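# Tie the rope snugly around the box with a double knot

## Task

Run the rope beneath the box and across its top, then knot its two ends to each other with a double knot. Draw it tight so the rope sits snugly against the box. When finished, the box must be upright and close to where it started.

## Robot and tools

Robot: two arms. left_arm carries a left hand and stands on the +y side; right_arm carries a right hand. The names do not match image sides. Measured base positions in the scene frame: left_arm (+0.031, +0.309, 0) m with quat_wxyz (+1.000, 0, 0, +0.009); right_arm (+0.004, -0.282, 0) m with quat_wxyz (+1.000, 0, 0, +0.018). A camera stand sits behind the arms.

Frames: the scene frame has its origin at table-top height, halfway between the nominal bases, with +z up and +x pointing out over the table. Each arm reports hand poses, velocities and targets in its own base frame. Offsets are taken along the current Hand target's own axes. Fixed cameras and the table use the scene frame.

Hand point: it sits 0.15 m out from the wrist mounting face and 0.05 m in front of the palm. Its +z runs along the straight fingers and +y points out of the palm. On the right hand, +x runs across the palm away from the thumb; on the left hand, +x runs toward the thumb. Straight fingertips extend 0.06 to 0.07 m past the point and lie 0.06 m behind it. A bracket on the little-finger side of the wrist can strike objects. Thumb turned in front plus closed fingers grips things about 0.035 to 0.065 m thick, or a handle down to about 0.025 m.

The 28-number row, every value in [-1, 1], covers both arms even if only one moves. Order: left dx, dy, dz, rx, ry, rz; left thumb_turn, thumb_bend, index, middle, ring, little; left force_limit, speed. The right arm then follows with the same 14 numbers in the same order.

Pose numbers are offsets, not poses. They are measured from that arm's Hand target as it stood when the action began, along that target's axes. A value of 1.0 equals 0.6 m of travel or 180 degrees of turn. rx, ry, rz together form one rotation vector. Every row in an action counts from that same starting target, so sending the same offset again moves the hand further. Six zeros ask for the current Hand target again. The controller clips commanded orientation to within 40 degrees of the measured one.

Hand numbers are absolute targets. thumb_turn: -1 beside the palm, +1 in front of it. thumb_bend and the four fingers: -1 straight, +1 fully curled. force_limit: -1 is about 0 N, rising linearly to 10 N at +1 (15 N for the two thumb motors). speed: near zero at -1, rising to full at +0.48 and above. Use -0.94 or lower for a gentle close. No hand number means no change. To keep a hand as it is, resend the eight hand numbers of the last row actually run for it. If none has run yet, send its hand_measured six values, then hand_force_limit and hand_speed.

Tools:
- execute_actions(actions, cameras): actions holds up to 15 rows, one per 1/30 s step. A shorter list repeats its last row to fill the 15 steps, and each action lasts 0.5 s. Images come back only when actions is empty or cameras names them.
- move(target, speed, blend, blocking, cameras): target is one 28-number row or a list of up to 15 rows. All rows count from the same starting Hand targets, not from one another. speed is the path's top speed in m/s, from 0.002 to 4.3, default 0.25; turning is capped at twice that in rad/s. Give one speed or one per target. blend is in metres; 0 makes the hand stop at each corner. The whole move is capped at 10 s. blocking=false returns after about 0.5 s while the move carries on. Paths go straight and do not avoid obstacles or the other arm.
- wait(seconds 0 to 10): runs the scene while the arms hold their commands.
- stop(): brakes a running move.
- zoom_image(camera, region [x0, y0, x1, y1] in pixels, at most 504 by 504): enlarges part of the latest image.
- show_instructions: shows the reference pages.
- finished_scene(scene=1): ends the scene for good.

Cameras: cam_head_left, cam_head_right, cam_high and cam_low are 896x504. cam_left_wrist and cam_right_wrist are 672x504 fisheye. Calibration can be a little off.

Results report end_effector_position (m) and end_effector_quat_wxyz in the base frame, plus Hand target, joint positions, velocities and torques, and motor temperatures. Hand readings are hand_measured, hand_stopped_by (moving, target, force, stalled, fault), hand_load_n (positive when the finger is pushed open) and the two settings. A load near 0 can mean a lost grip. A move also adds a move: line: done, off_target, moving, held or fault. limits=paced means the pose was clipped; limits=held means steps were withheld.

When the hand rests 1 to 3 cm (up to 5 cm) short or low, that is normal friction and sag. Another action, even all zeros, asks for the target again. If it still falls short, send the gap as an offset. A blocked arm keeps pushing; command a target back past the hand point to relieve it.

Avoid: fast contacts and pushing far past a contact point. Keep the arms and hands from touching or gripping each other, since that can fail the scene. Do not sweep a path close to an arm's own base; go around it. Avoid letting anything fall or leave the table, which fails the task, and avoid dropping moving parts. Avoid overloading fingers and keeping arms stretched or straining, since a motor reaching 100 °C makes the arm collapse. A loose object may occasionally get a small push. The scene keeps running while you compose replies.

Each tool is called after "Emit:" as name([rows], argument=value, ...), one row to a line, values as JSON.

Reference images:

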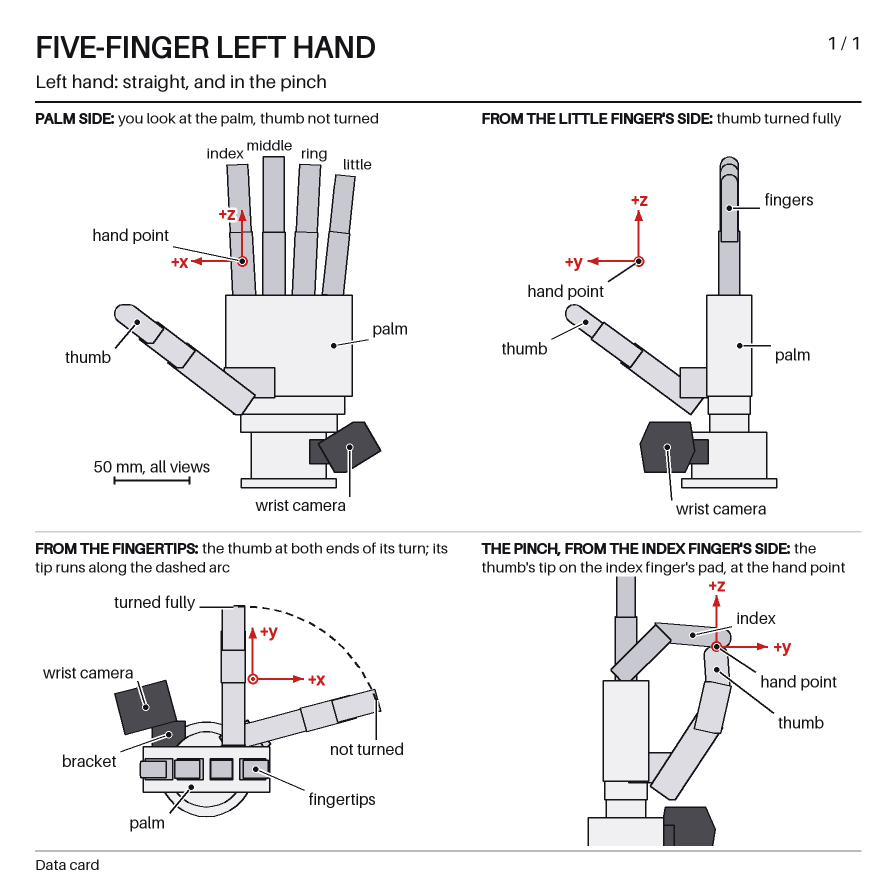

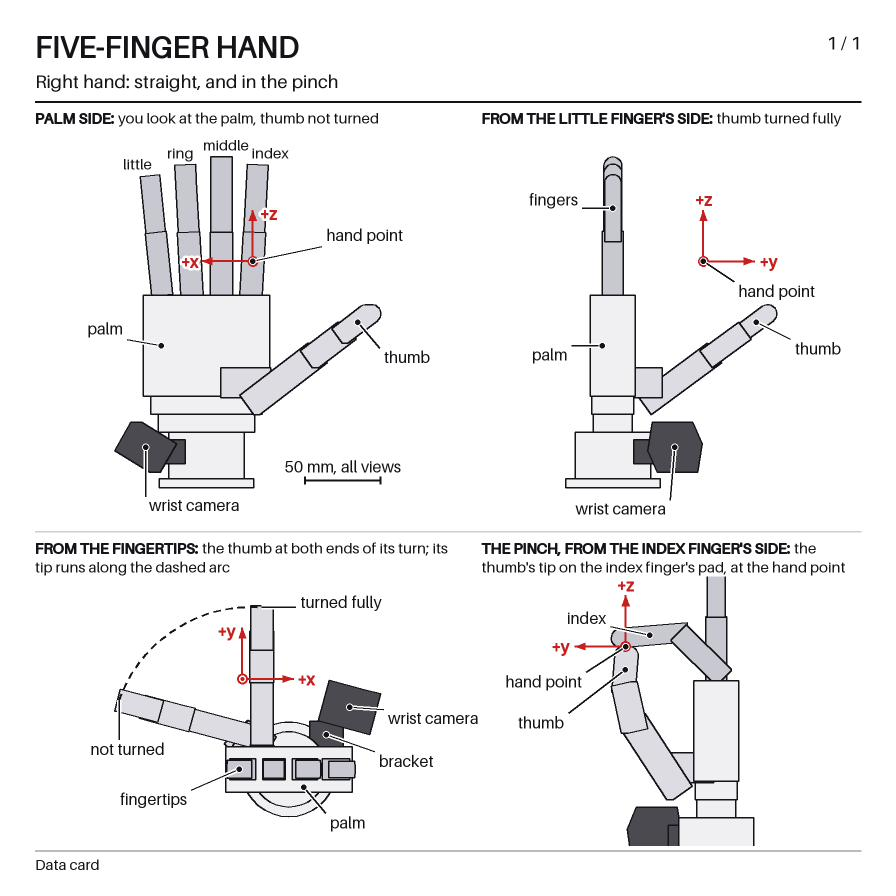

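## Session

Emit:
execute_actions(actions=[])

Scene clock: 0.00 s.
left_arm: end_effector_position=(+0.6282, +0.1272, +0.1114) hand_measured=(-1.000, -1.000, -1.000, -1.000, -1.000, -1.000) hand_load_n=(+0.0, +0.0, +0.0, +0.0, +0.0, +0.0) hand_stopped_by=(target, target, target, target, target, target) hand_force_limit=0.00 hand_speed=-0.80 end_effector_quat_wxyz=(+0.149, +0.694, -0.653, +0.263) | right_arm: end_effector_position=(+0.0863, +0.4293, +0.3501) hand_measured=(-1.000, -1.000, -1.000, -1.000, -1.000, -1.000) hand_load_n=(+0.0, +0.0, +0.0, +0.0, +0.0, +0.0) hand_stopped_by=(target, target, target, target, target, target) hand_force_limit=0.00 hand_speed=-0.80 end_effector_quat_wxyz=(-0.001, +0.620, +0.770, +0.151)
Joint positions: left_arm=[0.387 2.32 2.25 -1.561 0.612 0.345] | right_arm=[1.608 1.37 1.593 -1.561 0.195 -1.773]
Joint velocities: within noise
Joint torques (N m): no reading
Motor temperatures (°C): left_arm=[24 26 25 25 25 24] | right_arm=[26 27 23 26 24 22]
Heat: left arm: hottest shoulder 26 °C; right arm: hottest shoulder 27 °C.
Hand target: left_arm +0.6330, +0.1292, +0.1164; +0.140, +0.692, -0.655, +0.267 | right_arm +0.0861, +0.4340, +0.3589; -0.008, +0.620, +0.769, +0.159

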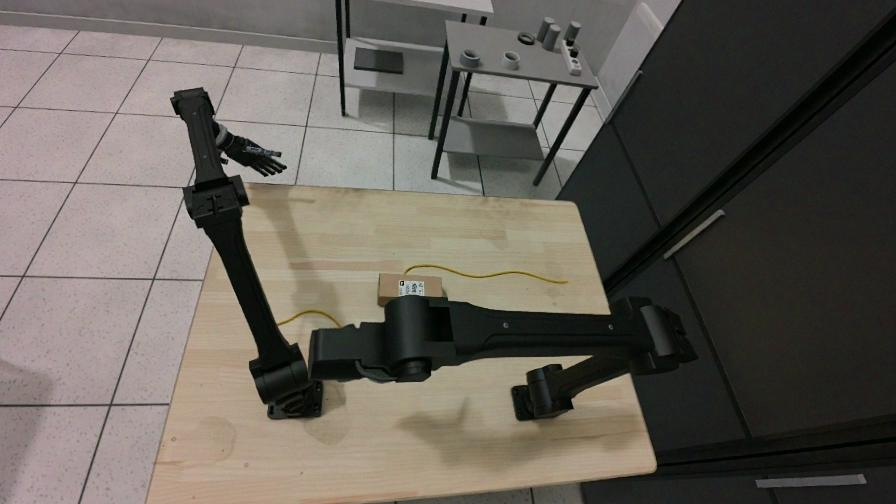

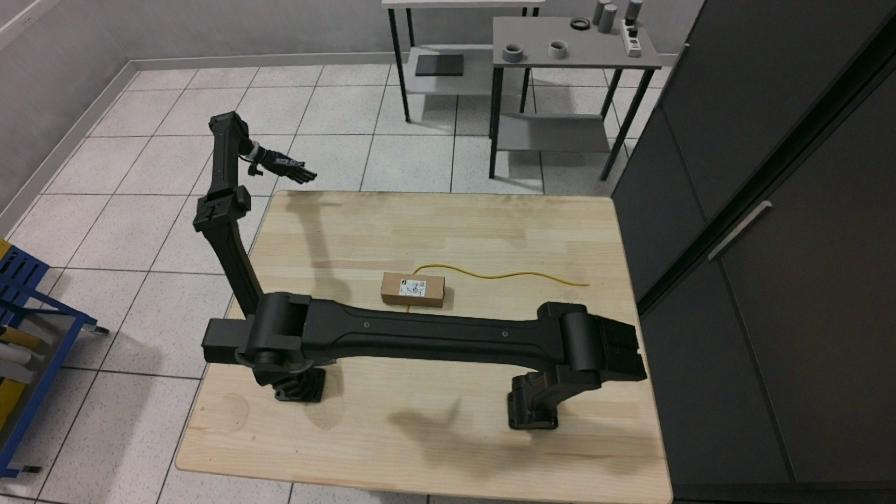

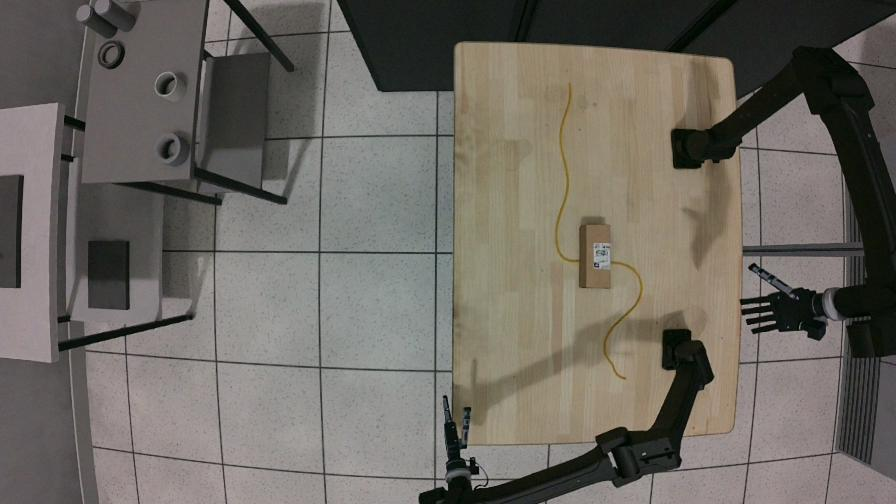

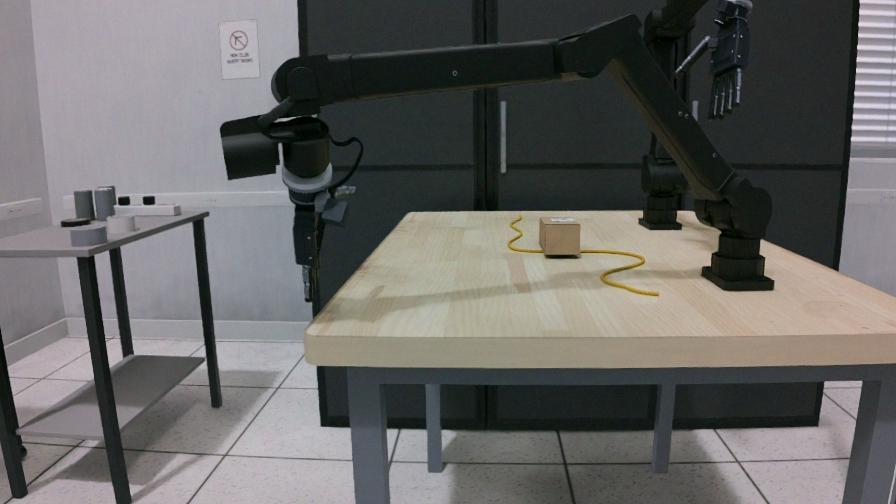

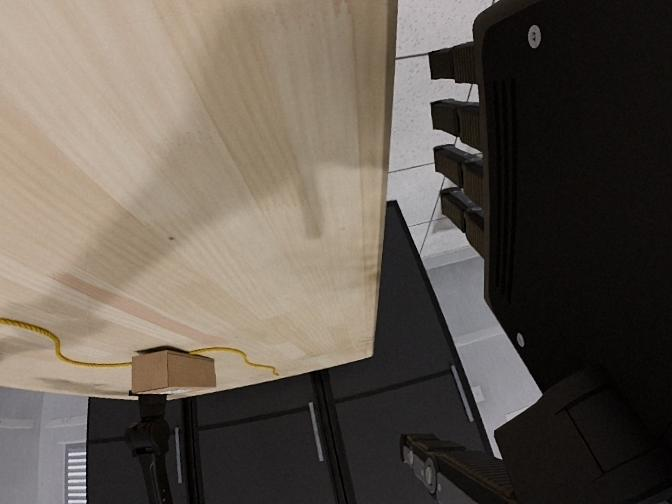

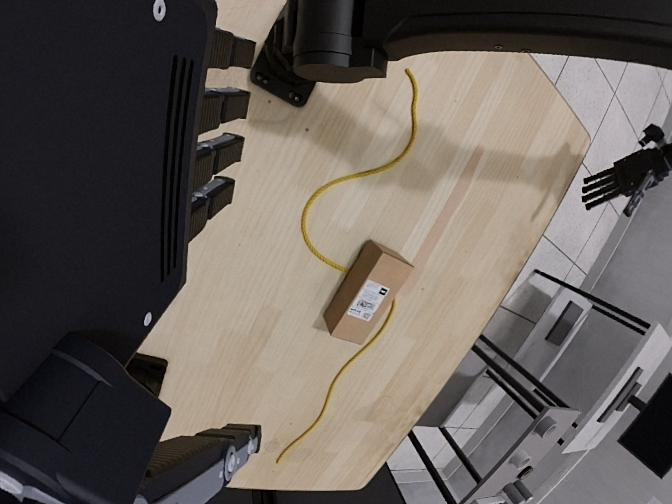

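Emit:
zoom_image(camera="cam_high", region=[500, 60, 720, 400])

Emit:
zoom_image(camera="cam_low", region=[480, 190, 700, 320])

Emit:
zoom_image(camera="cam_right_wrist", region=[250, 50, 500, 480])

Scaled by 1.482 from the camera's 896x504 image, which has a finer 1280x720 frame.

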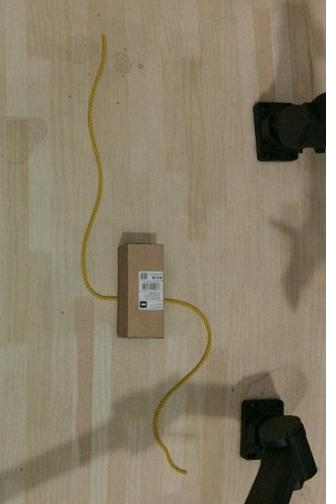

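Scaled by 2.291 from the camera's 896x504 image, which has a finer 1280x720 frame.

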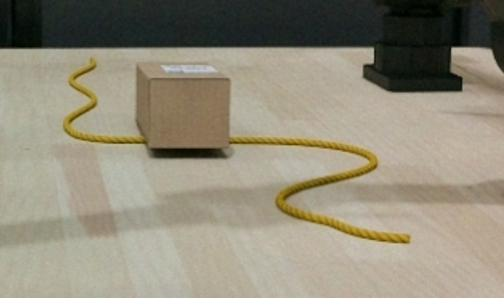

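Scaled by 1.172 from the camera's 672x504 image, which has a finer 960x720 frame.

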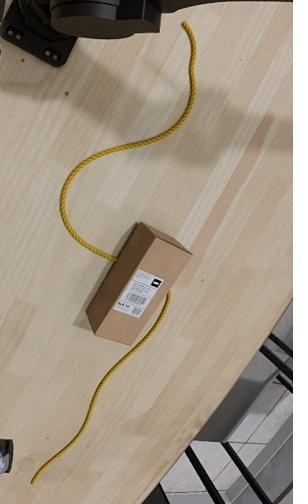

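Emit:
move(target=[-0.3442, 0.5983, -0.7207, 0.3388, -0.3426, -0.1748, 1, -0.2, -0.25, -0.25, 1, 1, 0, -0.5, 0, 0, 0, 0, 0, 0.564, 1, -0.2, -0.25, -0.25, 1, 1, 0, -0.5], speed=0.25, cameras=["all"])

Scene clock: 13.40 s.
left_arm: end_effector_position=(+0.2708, +0.4357, +0.2679) hand_measured=(+1.000, -0.200, -0.250, -0.250, +1.000, +1.000) hand_load_n=(+0.0, +0.0, +0.0, +0.0, +0.0, +0.0) hand_stopped_by=(target, target, target, target, target, target) hand_force_limit=0.00 hand_speed=-0.50 end_effector_quat_wxyz=(-0.385, +0.851, -0.320, +0.158) | right_arm: end_effector_position=(+0.0811, +0.4252, +0.3455) hand_measured=(+1.000, -0.200, -0.250, -0.250, +1.000, +1.000) hand_load_n=(+0.0, +0.0, +0.0, +0.0, +0.0, +0.0) hand_stopped_by=(target, target, target, target, target, target) hand_force_limit=0.00 hand_speed=-0.50 end_effector_quat_wxyz=(-0.107, +0.984, +0.103, +0.103)
Joint positions: left_arm=[1.142 1.285 1.223 -0.676 0.24 0.184] | right_arm=[1.433 1.499 1.785 -1.598 0.147 -0.366]
Joint torques (N m): left_arm=[-0.09 -12.51 9.48 1.16 0.23 0.02] | right_arm=[-0.67 -13.39 14.22 0.69 0.08 0.09]
Heat: left arm: hottest shoulder 27 °C; right arm: hottest shoulder 27 °C.
Hand target: left_arm +0.2745, +0.4328, +0.2645; -0.378, +0.852, -0.324, +0.160 (not the last commanded pose) | right_arm +0.0862, +0.4340, +0.3589; -0.120, +0.983, +0.092, +0.105 (not the last commanded pose)
Off the commanded pose: left_arm 0.101 m, 16 deg | right_arm 0.017 m, 11 deg.
move: held (left_arm; a check stopped the path), off_target (right_arm; braked when a check withheld steps of left_arm); limits=held
pose unreachable (left arm): on one or more control steps of this call, first in action 0 (counted from 0), this arm could not follow its commanded pose, so it was not sent that pose on those steps. It may still have moved: this result reports where it is.
cause: moving toward the commanded pose would bring a part of the arm too close to another arm (a part of this arm just beyond joint 2 (shoulder) and a part of the right arm just beyond its joint 6 (wrist roll), along the way the arms are being sent, or toward where that arm still pushes).
camera_calibration:
cam_left_wrist: T_world_to_cam=[[0.6005, 0.338098, 0.724631, -0.502025], [0.316116, -0.932768, 0.173246, 0.280739], [0.734486, 0.125033, -0.667006, 0.0406804], [0, 0, 0, 1]] pos_world=[0.182841, 0.426512, 0.34228]
cam_right_wrist: T_world_to_cam=[[0.509053, -0.856782, -0.0823987, 0.347325], [-0.834014, -0.514653, 0.19888, 0.220893], [-0.212804, -0.0325189, -0.976554, 0.483405], [0, 0, 0, 1]] pos_world=[0.110291, 0.426985, 0.456759]

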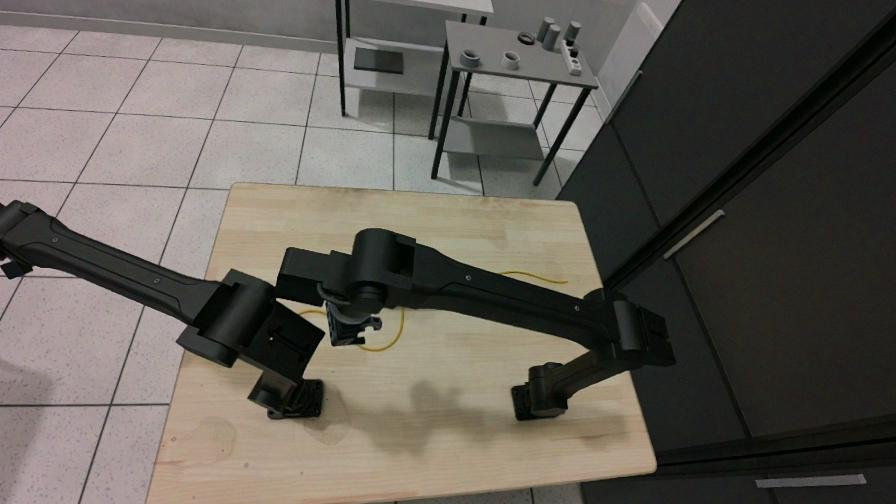

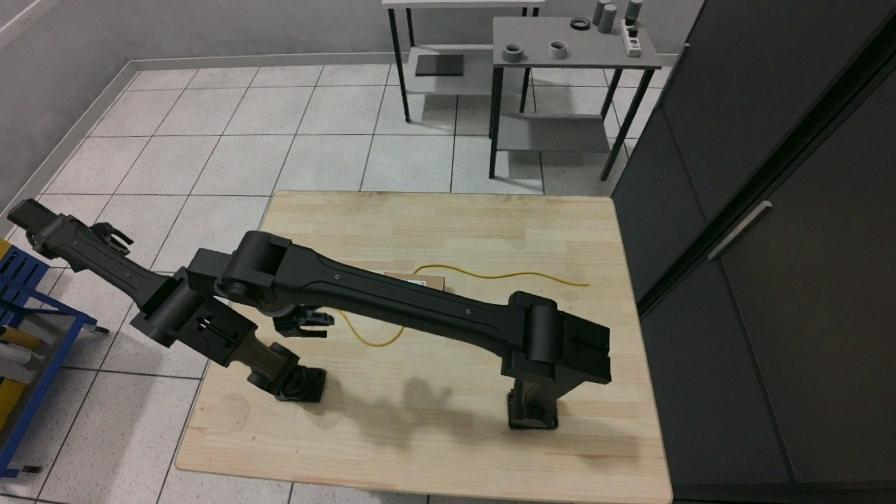

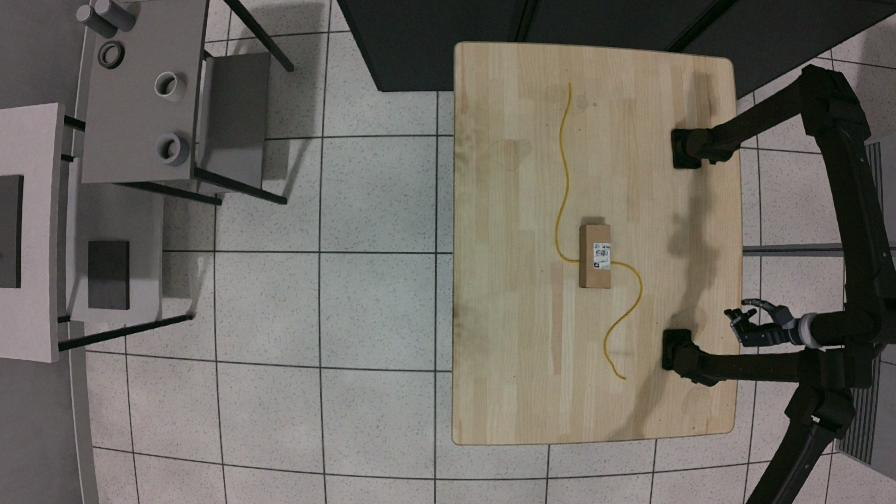

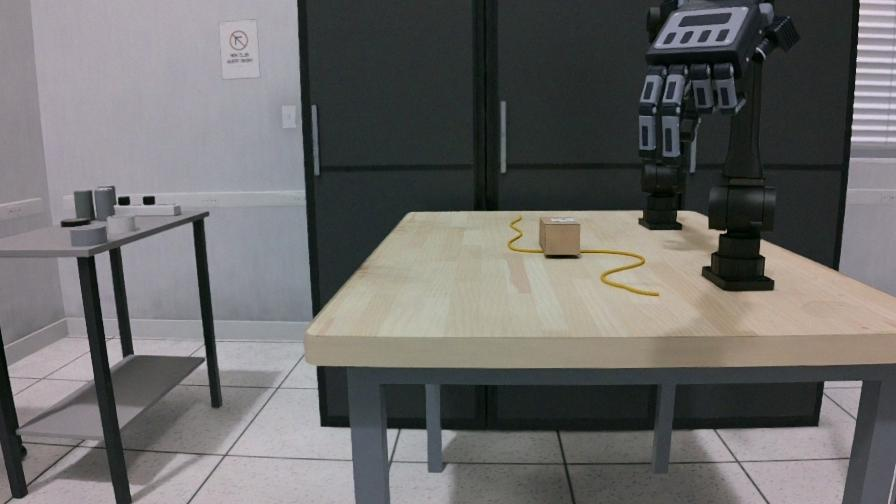

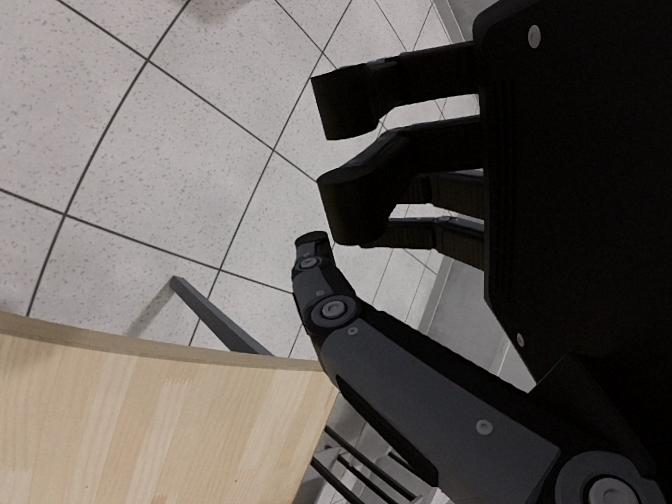

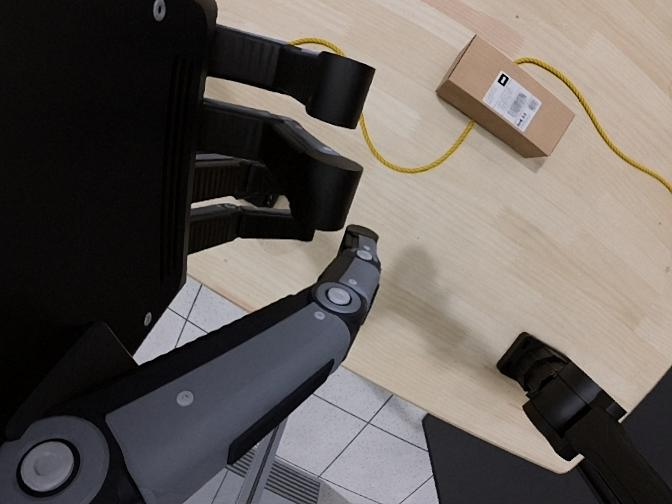

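Emit:
move(target=[0, 0, 0, 0, 0, 0, 1, -0.2, -0.25, -0.25, -1, -1, 0, -0.5, 0.306, 0.1806, 0.1358, 0.2230, 0.0806, 0.2299, 1, -0.2, -0.25, -0.25, -1, -1, 0, -0.5], speed=0.25, cameras=["cam_right_wrist", "cam_high"])

Scene clock: 16.93 s.
left_arm: end_effector_position=(+0.2708, +0.4357, +0.2679) hand_measured=(+1.000, -0.200, -0.250, -0.250, -1.000, -1.000) hand_load_n=(+0.0, +0.0, +0.0, +0.0, +0.0, +0.0) hand_stopped_by=(target, target, target, target, target, target) hand_force_limit=0.00 hand_speed=-0.50 end_effector_quat_wxyz=(-0.385, +0.851, -0.320, +0.158) | right_arm: end_effector_position=(+0.2964, +0.3813, +0.2963) hand_measured=(+1.000, -0.200, -0.250, -0.250, -1.000, -1.000) hand_load_n=(+0.0, +0.0, +0.0, +0.0, +0.0, +0.0) hand_stopped_by=(target, target, target, target, target, target) hand_force_limit=0.00 hand_speed=-0.50 end_effector_quat_wxyz=(-0.472, +0.839, -0.234, +0.135)
Joint positions: left_arm=[1.142 1.285 1.223 -0.676 0.24 0.184] | right_arm=[0.784 1.1 1.071 -0.528 -0.202 -0.13]
Joint torques (N m): left_arm=[-0.09 -12.51 9.5 1.17 0.23 0.02] | right_arm=[-0.62 -10.34 10.86 2.88 -0.2 0.07]
Heat: left arm: hottest shoulder 27 °C; right arm: hottest shoulder 27 °C.
Hand target: left_arm +0.2745, +0.4328, +0.2645; -0.378, +0.852, -0.324, +0.160 | right_arm +0.2999, +0.3798, +0.3001; -0.480, +0.833, -0.239, +0.138
Off the commanded pose: left_arm 0.006 m, 1 deg | right_arm 0.005 m, 1 deg.
move: done
camera_calibration:
cam_right_wrist: T_world_to_cam=[[0.00403919, -0.605616, -0.795747, 0.461253], [-0.999902, -0.0131093, 0.00490158, 0.303057], [-0.0134002, 0.795649, -0.60561, -0.00506936], [0, 0, 0, 1]] pos_world=[0.301096, 0.287349, 0.362485]
Images, in order (width x height): cam_high 896x504, cam_right_wrist 672x504.

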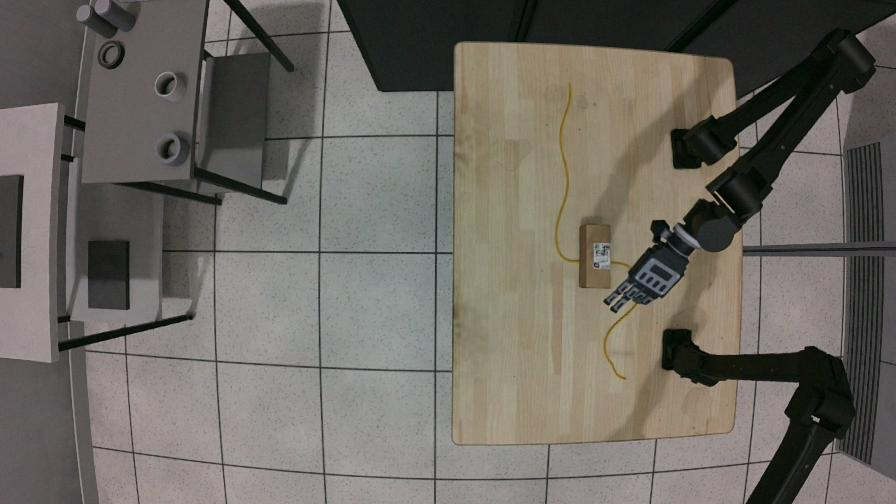

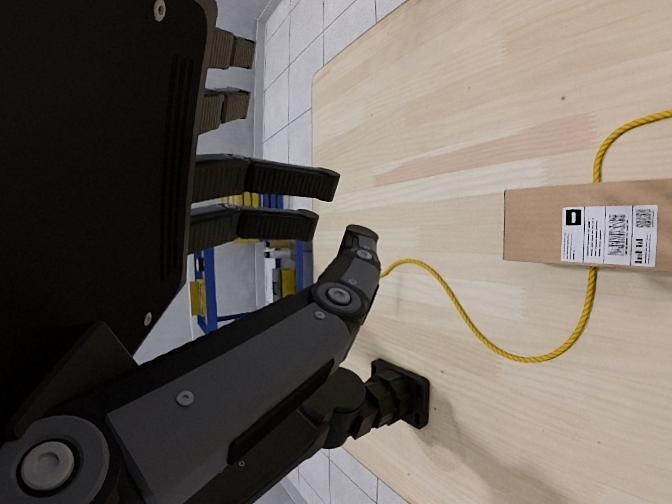

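Emit:
move([
  [-0.4848, -0.0398, -0.0642, 0.0653, -0.1293, -0.0823, 1, -0.2, -0.25, -0.25, -1, -1, 0, -0.5, 0, 0, 0, 0, 0, 0, 1, -0.2, -0.25, -0.25, -1, -1, 0, -0.5],
  [-0.4848, -0.0398, -0.0642, 0.0653, -0.1293, -0.0823, 1, -0.2, -0.25, -0.25, -1, -1, 0, -0.5, -0.3258, 0.0857, 0.452, 0, 0, 0, 1, -0.2, -0.25, -0.25, -1, -1, 0, -0.5],
], speed=0.25, cameras=["cam_right_wrist", "cam_high", "cam_low"])

Scene clock: 21.83 s.
left_arm: end_effector_position=(+0.0504, +0.6001, +0.2731) hand_measured=(+1.000, -0.200, -0.250, -0.250, -1.000, -1.000) hand_load_n=(+0.0, +0.0, +0.0, +0.0, +0.0, -0.5) hand_stopped_by=(target, target, target, target, target, target) hand_force_limit=0.00 hand_speed=-0.50 end_effector_quat_wxyz=(-0.470, +0.873, -0.114, +0.068) | right_arm: end_effector_position=(+0.2399, +0.6359, +0.0990) hand_measured=(+1.000, -0.200, -0.250, -0.250, -1.000, -1.000) hand_load_n=(+0.0, +0.0, +0.0, +0.0, +0.0, +0.0) hand_stopped_by=(target, target, target, target, target, target) hand_force_limit=0.00 hand_speed=-0.50 end_effector_quat_wxyz=(-0.456, +0.846, -0.238, +0.138)
Joint positions: left_arm=[1.603 1.45 1.337 -0.489 0.254 0.157] | right_arm=[1.207 1.75 1.217 -0.054 0.17 0.092]
Joint torques (N m): left_arm=[0.67 -14.97 13.76 2.32 0.02 -0.07] | right_arm=[0.67 -18.49 14.34 2.74 0.23 0.09]
Heat: left arm: hottest elbow 28 °C; right arm: hottest shoulder 27 °C.
Hand target: left_arm +0.0501, +0.6198, +0.2998; -0.496, +0.859, -0.112, +0.064 | right_arm +0.2453, +0.6607, +0.1198; -0.480, +0.832, -0.239, +0.138
Off the commanded pose: left_arm 0.033 m, 3 deg | right_arm 0.033 m, 3 deg.
move: off_target (left_arm, right_arm)
camera_calibration:
cam_right_wrist: T_world_to_cam=[[-0.00821537, -0.632168, -0.774788, 0.476488], [-0.999914, -0.00270043, 0.0128058, 0.243512], [-0.0101877, 0.774827, -0.632092, -0.312767], [0, 0, 0, 1]] pos_world=[0.244219, 0.544218, 0.168362]
Images, in order (width x height): cam_high 896x504, cam_low 896x504, cam_right_wrist 672x504.

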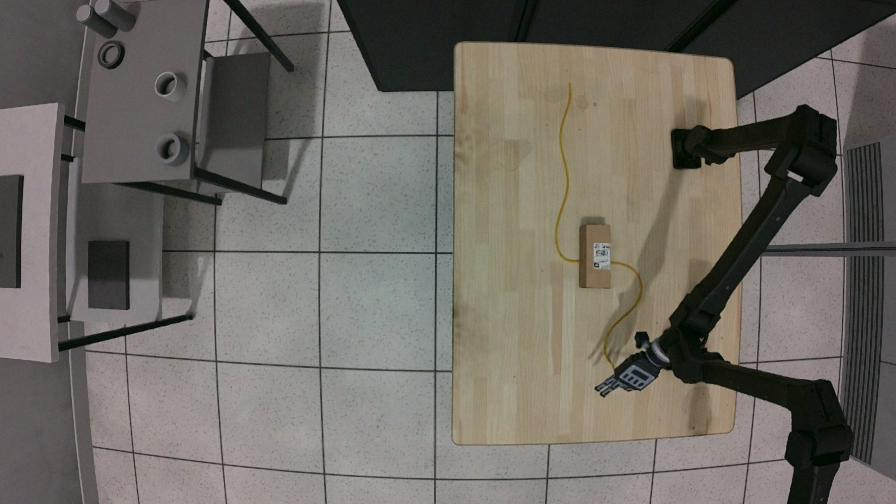

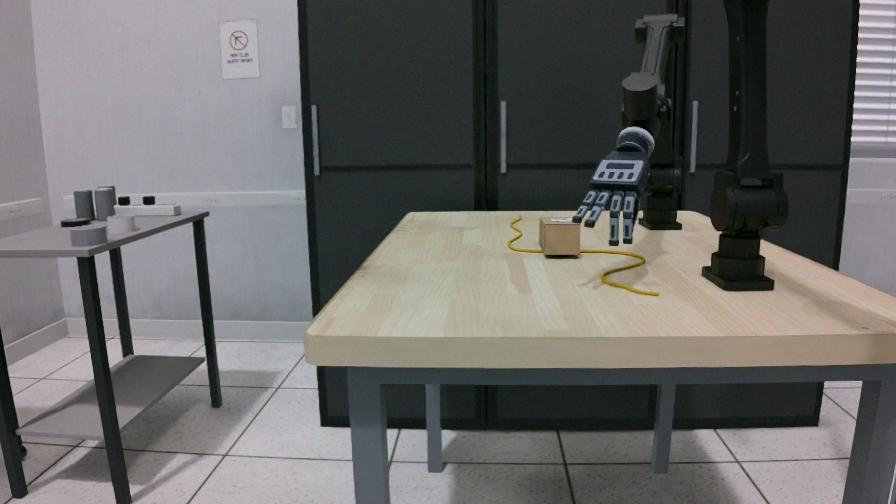

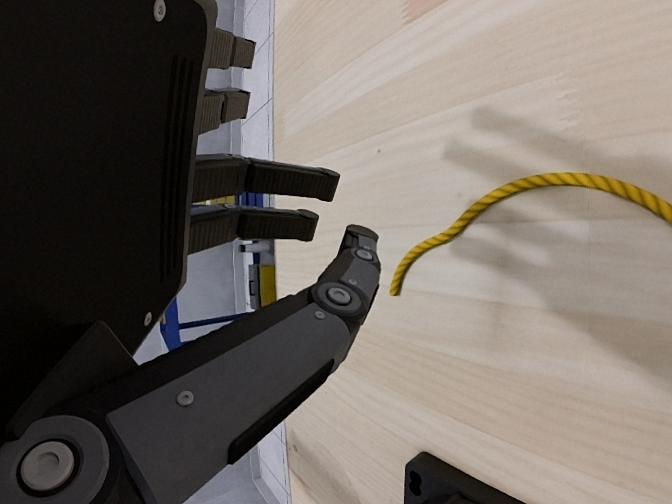

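Emit:
move(target=[0, 0, 0, 0, 0, 0, 1, -0.2, -0.25, -0.25, -1, -1, 0, -0.5, -0.0288, 0.0527, 0.0715, 0.0722, 0, 0, 1, -0.3, -0.05, -0.05, -1, -1, 0, -0.5], speed=0.15, cameras=["cam_right_wrist", "cam_high", "cam_low"])

Scene clock: 24.13 s.
left_arm: end_effector_position=(+0.0504, +0.6001, +0.2731) hand_measured=(+1.000, -0.200, -0.250, -0.250, -1.000, -1.000) hand_load_n=(+0.0, +0.0, +0.0, +0.0, +0.0, +0.5) hand_stopped_by=(target, target, target, target, target, target) hand_force_limit=0.00 hand_speed=-0.50 end_effector_quat_wxyz=(-0.470, +0.873, -0.114, +0.068) | right_arm: end_effector_position=(+0.2484, +0.6842, +0.0765) hand_measured=(+1.000, -0.300, -0.050, -0.050, -1.000, -1.000) hand_load_n=(+0.0, +0.0, +0.0, +0.0, +0.0, +0.0) hand_stopped_by=(target, target, target, target, target, target) hand_force_limit=0.00 hand_speed=-0.50 end_effector_quat_wxyz=(-0.569, +0.772, -0.229, +0.164)
Joint positions: left_arm=[1.603 1.45 1.337 -0.489 0.254 0.157] | right_arm=[1.234 1.884 1.151 0.422 0.221 0.078]
Joint torques (N m): left_arm=[0.67 -14.97 13.75 2.33 0.02 -0.07] | right_arm=[1.2 -19.43 8.91 3.03 0.21 -0.14]
Heat: left arm: hottest elbow 28 °C; right arm: hottest shoulder 27 °C.
Hand target: left_arm +0.0501, +0.6198, +0.2998; -0.496, +0.859, -0.112, +0.064 | right_arm +0.2421, +0.6878, +0.0711; -0.571, +0.773, -0.222, +0.165
Off the commanded pose: left_arm 0.033 m, 3 deg | right_arm 0.009 m, 1 deg.
move: off_target (left_arm)
camera_calibration:
cam_right_wrist: T_world_to_cam=[[0.0917486, -0.426017, -0.900051, 0.333357], [-0.993523, 0.0216913, -0.111544, 0.243639], [0.0670429, 0.904455, -0.421268, -0.48835], [0, 0, 0, 1]] pos_world=[0.244216, 0.578422, 0.121488]
Images, in order (width x height): cam_high 896x504, cam_low 896x504, cam_right_wrist 672x504.

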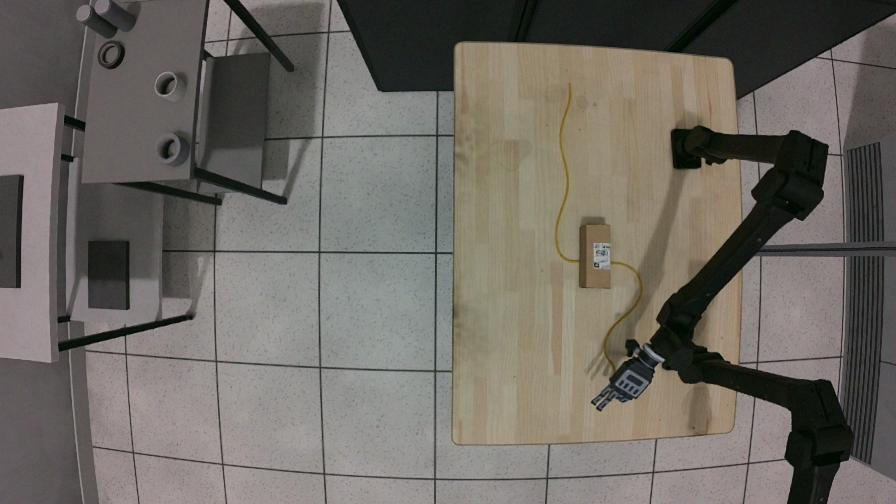

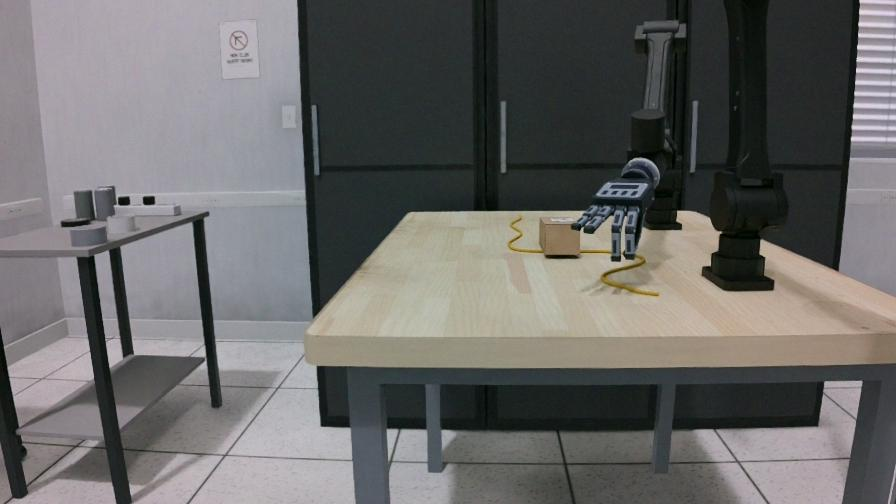

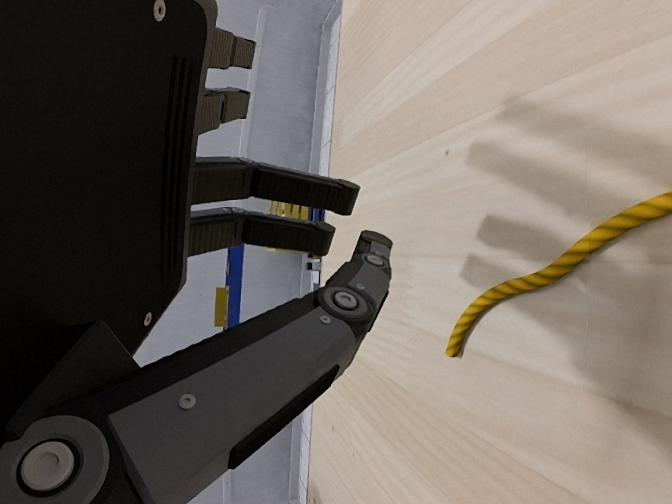

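Emit:
move(target=[0, 0, 0, 0, 0, 0, 1, -0.2, -0.25, -0.25, -1, -1, 0, -0.5, -0.0257, 0.08, 0.005, 0, 0, 0, 1, -0.2, -0.15, -0.15, -1, -1, 0, -0.5], speed=0.1, cameras=["cam_right_wrist", "cam_low"])

Scene clock: 27.80 s.
left_arm: end_effector_position=(+0.0504, +0.6001, +0.2731) hand_measured=(+1.000, -0.200, -0.250, -0.250, -1.000, -1.000) hand_load_n=(+0.0, +0.0, +0.0, +0.0, +0.0, +0.0) hand_stopped_by=(target, target, target, target, target, target) hand_force_limit=0.00 hand_speed=-0.50 end_effector_quat_wxyz=(-0.470, +0.873, -0.114, +0.068) | right_arm: end_effector_position=(+0.2293, +0.6830, +0.0283) hand_measured=(+1.000, -0.200, -0.150, -0.150, -1.000, -1.000) hand_load_n=(+0.0, +0.0, +0.0, +0.0, +0.0, +0.0) hand_stopped_by=(target, target, target, target, target, target) hand_force_limit=0.00 hand_speed=-0.50 end_effector_quat_wxyz=(-0.568, +0.774, -0.224, +0.166)
Joint positions: left_arm=[1.603 1.45 1.337 -0.489 0.254 0.157] | right_arm=[1.267 1.962 1.11 0.538 0.251 0.078]
Joint torques (N m): left_arm=[0.62 -14.97 13.76 2.33 0.02 -0.07] | right_arm=[1.14 -19.55 8.21 3.06 0.21 0.01]
Motor temperatures (°C): left_arm=[24 27 30 25 25 24] | right_arm=[26 27 26 26 24 22]
Heat: left arm: hottest elbow 30 °C; right arm: hottest shoulder 27 °C.
Hand target: left_arm +0.0501, +0.6198, +0.2998; -0.496, +0.859, -0.112, +0.064 | right_arm +0.2230, +0.6865, +0.0243; -0.571, +0.773, -0.222, +0.164
Off the commanded pose: left_arm 0.033 m, 3 deg | right_arm 0.008 m, 1 deg.
move: off_target (left_arm)
camera_calibration:
cam_right_wrist: T_world_to_cam=[[0.100567, -0.431975, -0.896261, 0.293218], [-0.992706, 0.016641, -0.11941, 0.222792], [0.0664967, 0.901732, -0.42715, -0.50411], [0, 0, 0, 1]] pos_world=[0.2252, 0.577527, 0.0740722]
Images, in order (width x height): cam_low 896x504, cam_right_wrist 672x504.

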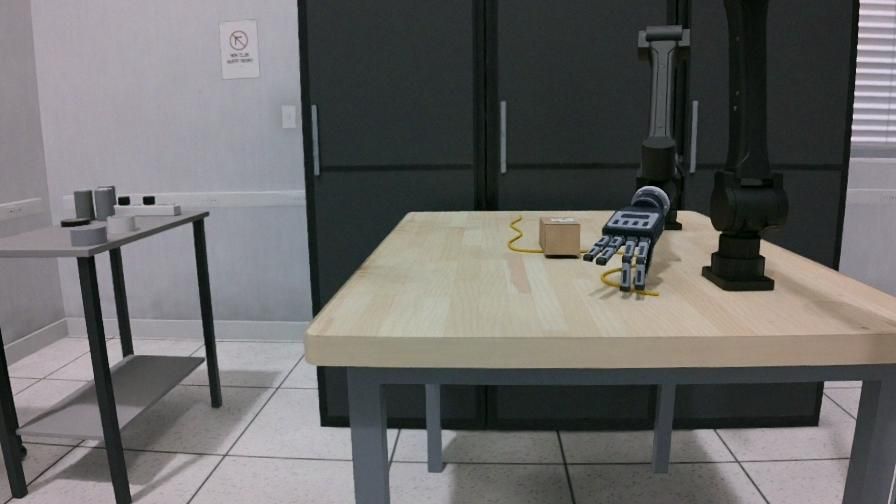

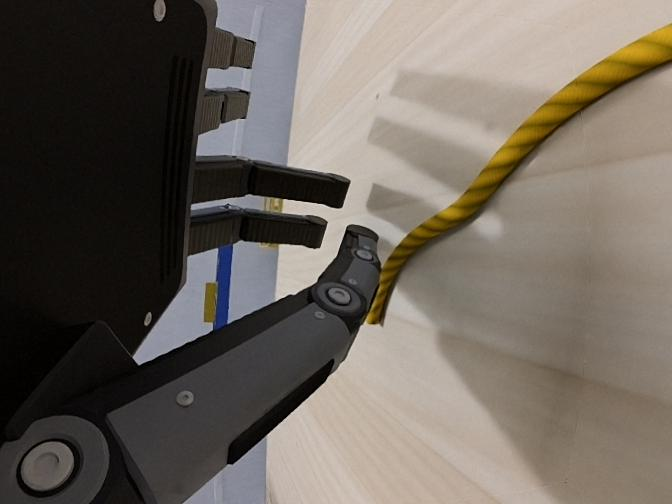

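Emit:
zoom_image(camera="cam_low", region=[560, 200, 700, 320])

Emit:
zoom_image(camera="cam_right_wrist", region=[280, 150, 520, 350])

Scaled by 3.600 from the camera's 896x504 image, which has a finer 1280x720 frame.

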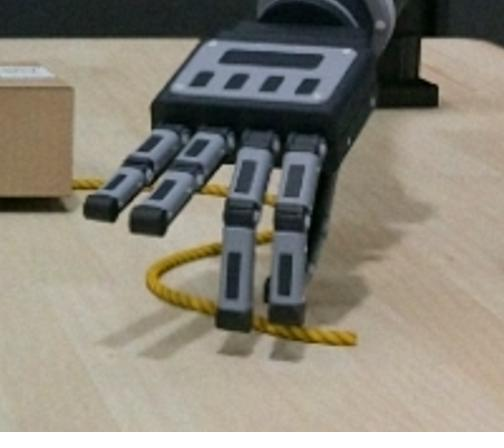

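Scaled by 2.100 from the camera's 672x504 image, which has a finer 960x720 frame.

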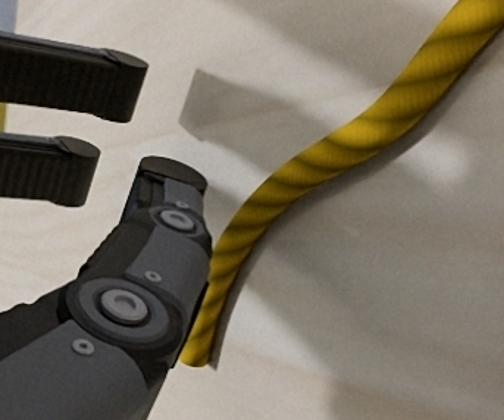

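Emit:
move(target=[0, 0, 0, 0, 0, 0, 1, -0.2, -0.25, -0.25, -1, -1, 0, -0.5, 0.0033, 0.0183, -0.0023, 0, 0, 0, 1, -0.2, 0.1, 0.1, -1, -1, 0, -0.5], speed=0.1, cameras=["cam_right_wrist", "cam_low"])

Emit:
zoom_image(camera="cam_right_wrist", region=[280, 150, 520, 350])

Emit:
zoom_image(camera="cam_low", region=[560, 200, 700, 320])

Scene clock: 33.60 s.
left_arm: end_effector_position=(+0.0504, +0.6001, +0.2731) hand_measured=(+1.000, -0.200, -0.250, -0.250, -1.000, -1.000) hand_load_n=(+0.0, +0.0, +0.5, +0.0, +0.0, +0.0) hand_stopped_by=(target, target, target, target, target, target) hand_force_limit=0.00 hand_speed=-0.50 end_effector_quat_wxyz=(-0.470, +0.873, -0.114, +0.068) | right_arm: end_effector_position=(+0.2286, +0.6809, +0.0245) hand_measured=(+1.000, -0.200, +0.100, +0.100, -1.000, -1.000) hand_load_n=(+0.0, +0.0, -0.5, +0.0, +0.0, +0.0) hand_stopped_by=(target, target, target, target, target, target) hand_force_limit=0.00 hand_speed=-0.50 end_effector_quat_wxyz=(-0.572, +0.771, -0.224, +0.166)
Joint positions: left_arm=[1.603 1.45 1.337 -0.489 0.254 0.157] | right_arm=[1.267 1.969 1.096 0.568 0.251 0.078]
Joint torques (N m): left_arm=[0.67 -14.97 13.76 2.33 0.02 -0.08] | right_arm=[0.91 -19.14 7.64 3.1 0.17 0]
Heat: left arm: hottest elbow 31 °C; right arm: hottest shoulder 27 °C.
Hand target: left_arm +0.0501, +0.6198, +0.2998; -0.496, +0.859, -0.112, +0.064 | right_arm +0.2223, +0.6816, +0.0141; -0.571, +0.773, -0.222, +0.164
Off the commanded pose: left_arm 0.033 m, 3 deg | right_arm 0.012 m, 0 deg.
move: off_target (left_arm, right_arm)
camera_calibration:
cam_right_wrist: T_world_to_cam=[[0.103322, -0.423092, -0.900177, 0.282366], [-0.992334, 0.0178497, -0.122289, 0.22087], [0.0678073, 0.905911, -0.418004, -0.507209], [0, 0, 0, 1]] pos_world=[0.224395, 0.575011, 0.0691737]
Images, in order (width x height): cam_low 896x504, cam_right_wrist 672x504.

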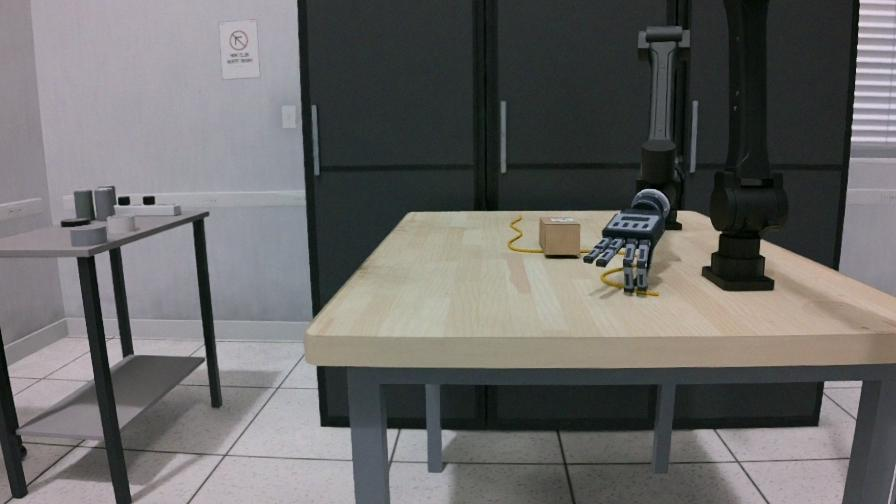

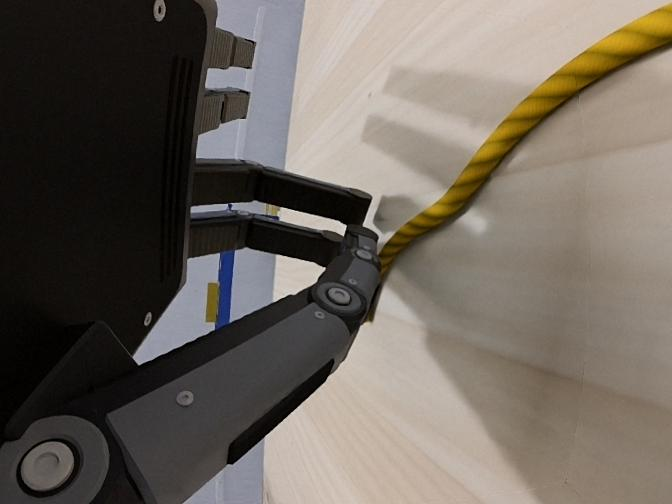

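Scaled by 2.100 from the camera's 672x504 image, which has a finer 960x720 frame.

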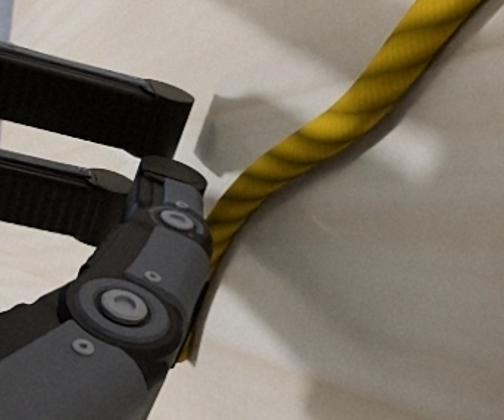

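Scaled by 3.600 from the camera's 896x504 image, which has a finer 1280x720 frame.

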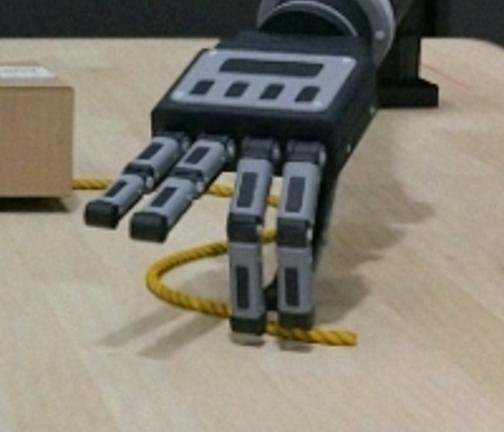

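Emit:
move(target=[0, 0, 0, 0, 0, 0, 1, -0.2, -0.25, -0.25, -1, -1, 0, -0.5, 0.0, 0.0133, 0, 0, 0, 0, 1, -0.2, 0.1, 0.1, -1, -1, 0, -0.5], speed=0.1, cameras=["cam_right_wrist"])

Emit:
zoom_image(camera="cam_right_wrist", region=[280, 150, 520, 350])

Scene clock: 34.67 s.
left_arm: end_effector_position=(+0.0504, +0.6001, +0.2731) hand_measured=(+1.000, -0.200, -0.250, -0.250, -1.000, -1.000) hand_load_n=(+0.0, +0.0, +0.0, +0.0, +0.0, +0.0) hand_stopped_by=(target, target, target, target, target, target) hand_force_limit=0.00 hand_speed=-0.50 end_effector_quat_wxyz=(-0.470, +0.873, -0.114, +0.068) | right_arm: end_effector_position=(+0.2283, +0.6798, +0.0195) hand_measured=(+1.000, -0.200, +0.100, +0.100, -1.000, -1.000) hand_load_n=(+0.0, -0.5, +0.0, +0.0, +0.0, +0.0) hand_stopped_by=(target, target, target, target, target, target) hand_force_limit=0.00 hand_speed=-0.50 end_effector_quat_wxyz=(-0.574, +0.770, -0.224, +0.167)
Joint positions: left_arm=[1.603 1.45 1.337 -0.489 0.254 0.157] | right_arm=[1.267 1.979 1.089 0.591 0.251 0.078]
Joint torques (N m): left_arm=[0.67 -14.97 13.75 2.33 0.02 -0.07] | right_arm=[0.97 -18.73 7.45 3 0.19 -0.01]
Heat: left arm: hottest elbow 31 °C; right arm: hottest shoulder 28 °C.
Hand target: left_arm +0.0501, +0.6198, +0.2998; -0.496, +0.859, -0.112, +0.064 | right_arm +0.2211, +0.6797, +0.0066; -0.572, +0.773, -0.222, +0.164
Off the commanded pose: left_arm 0.033 m, 3 deg | right_arm 0.015 m, 1 deg.
move: off_target (left_arm, right_arm)
camera_calibration:
cam_right_wrist: T_world_to_cam=[[0.104756, -0.418587, -0.902115, 0.274079], [-0.992114, 0.0187838, -0.123923, 0.219342], [0.0688176, 0.907983, -0.413318, -0.509918], [0, 0, 0, 1]] pos_world=[0.223992, 0.573603, 0.0636742]
Images, in order (width x height): cam_right_wrist 672x504.

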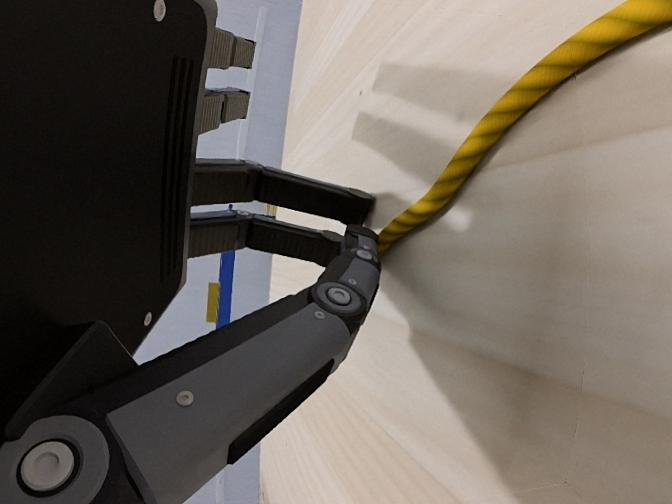

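Scaled by 2.100 from the camera's 672x504 image, which has a finer 960x720 frame.

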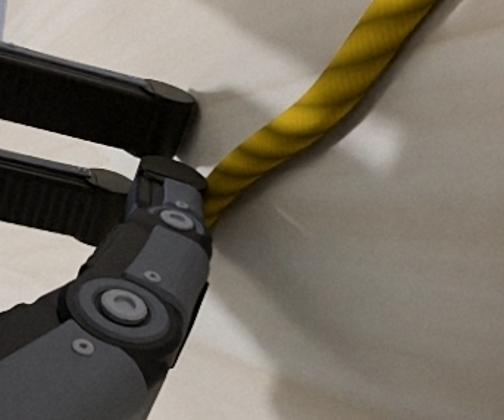

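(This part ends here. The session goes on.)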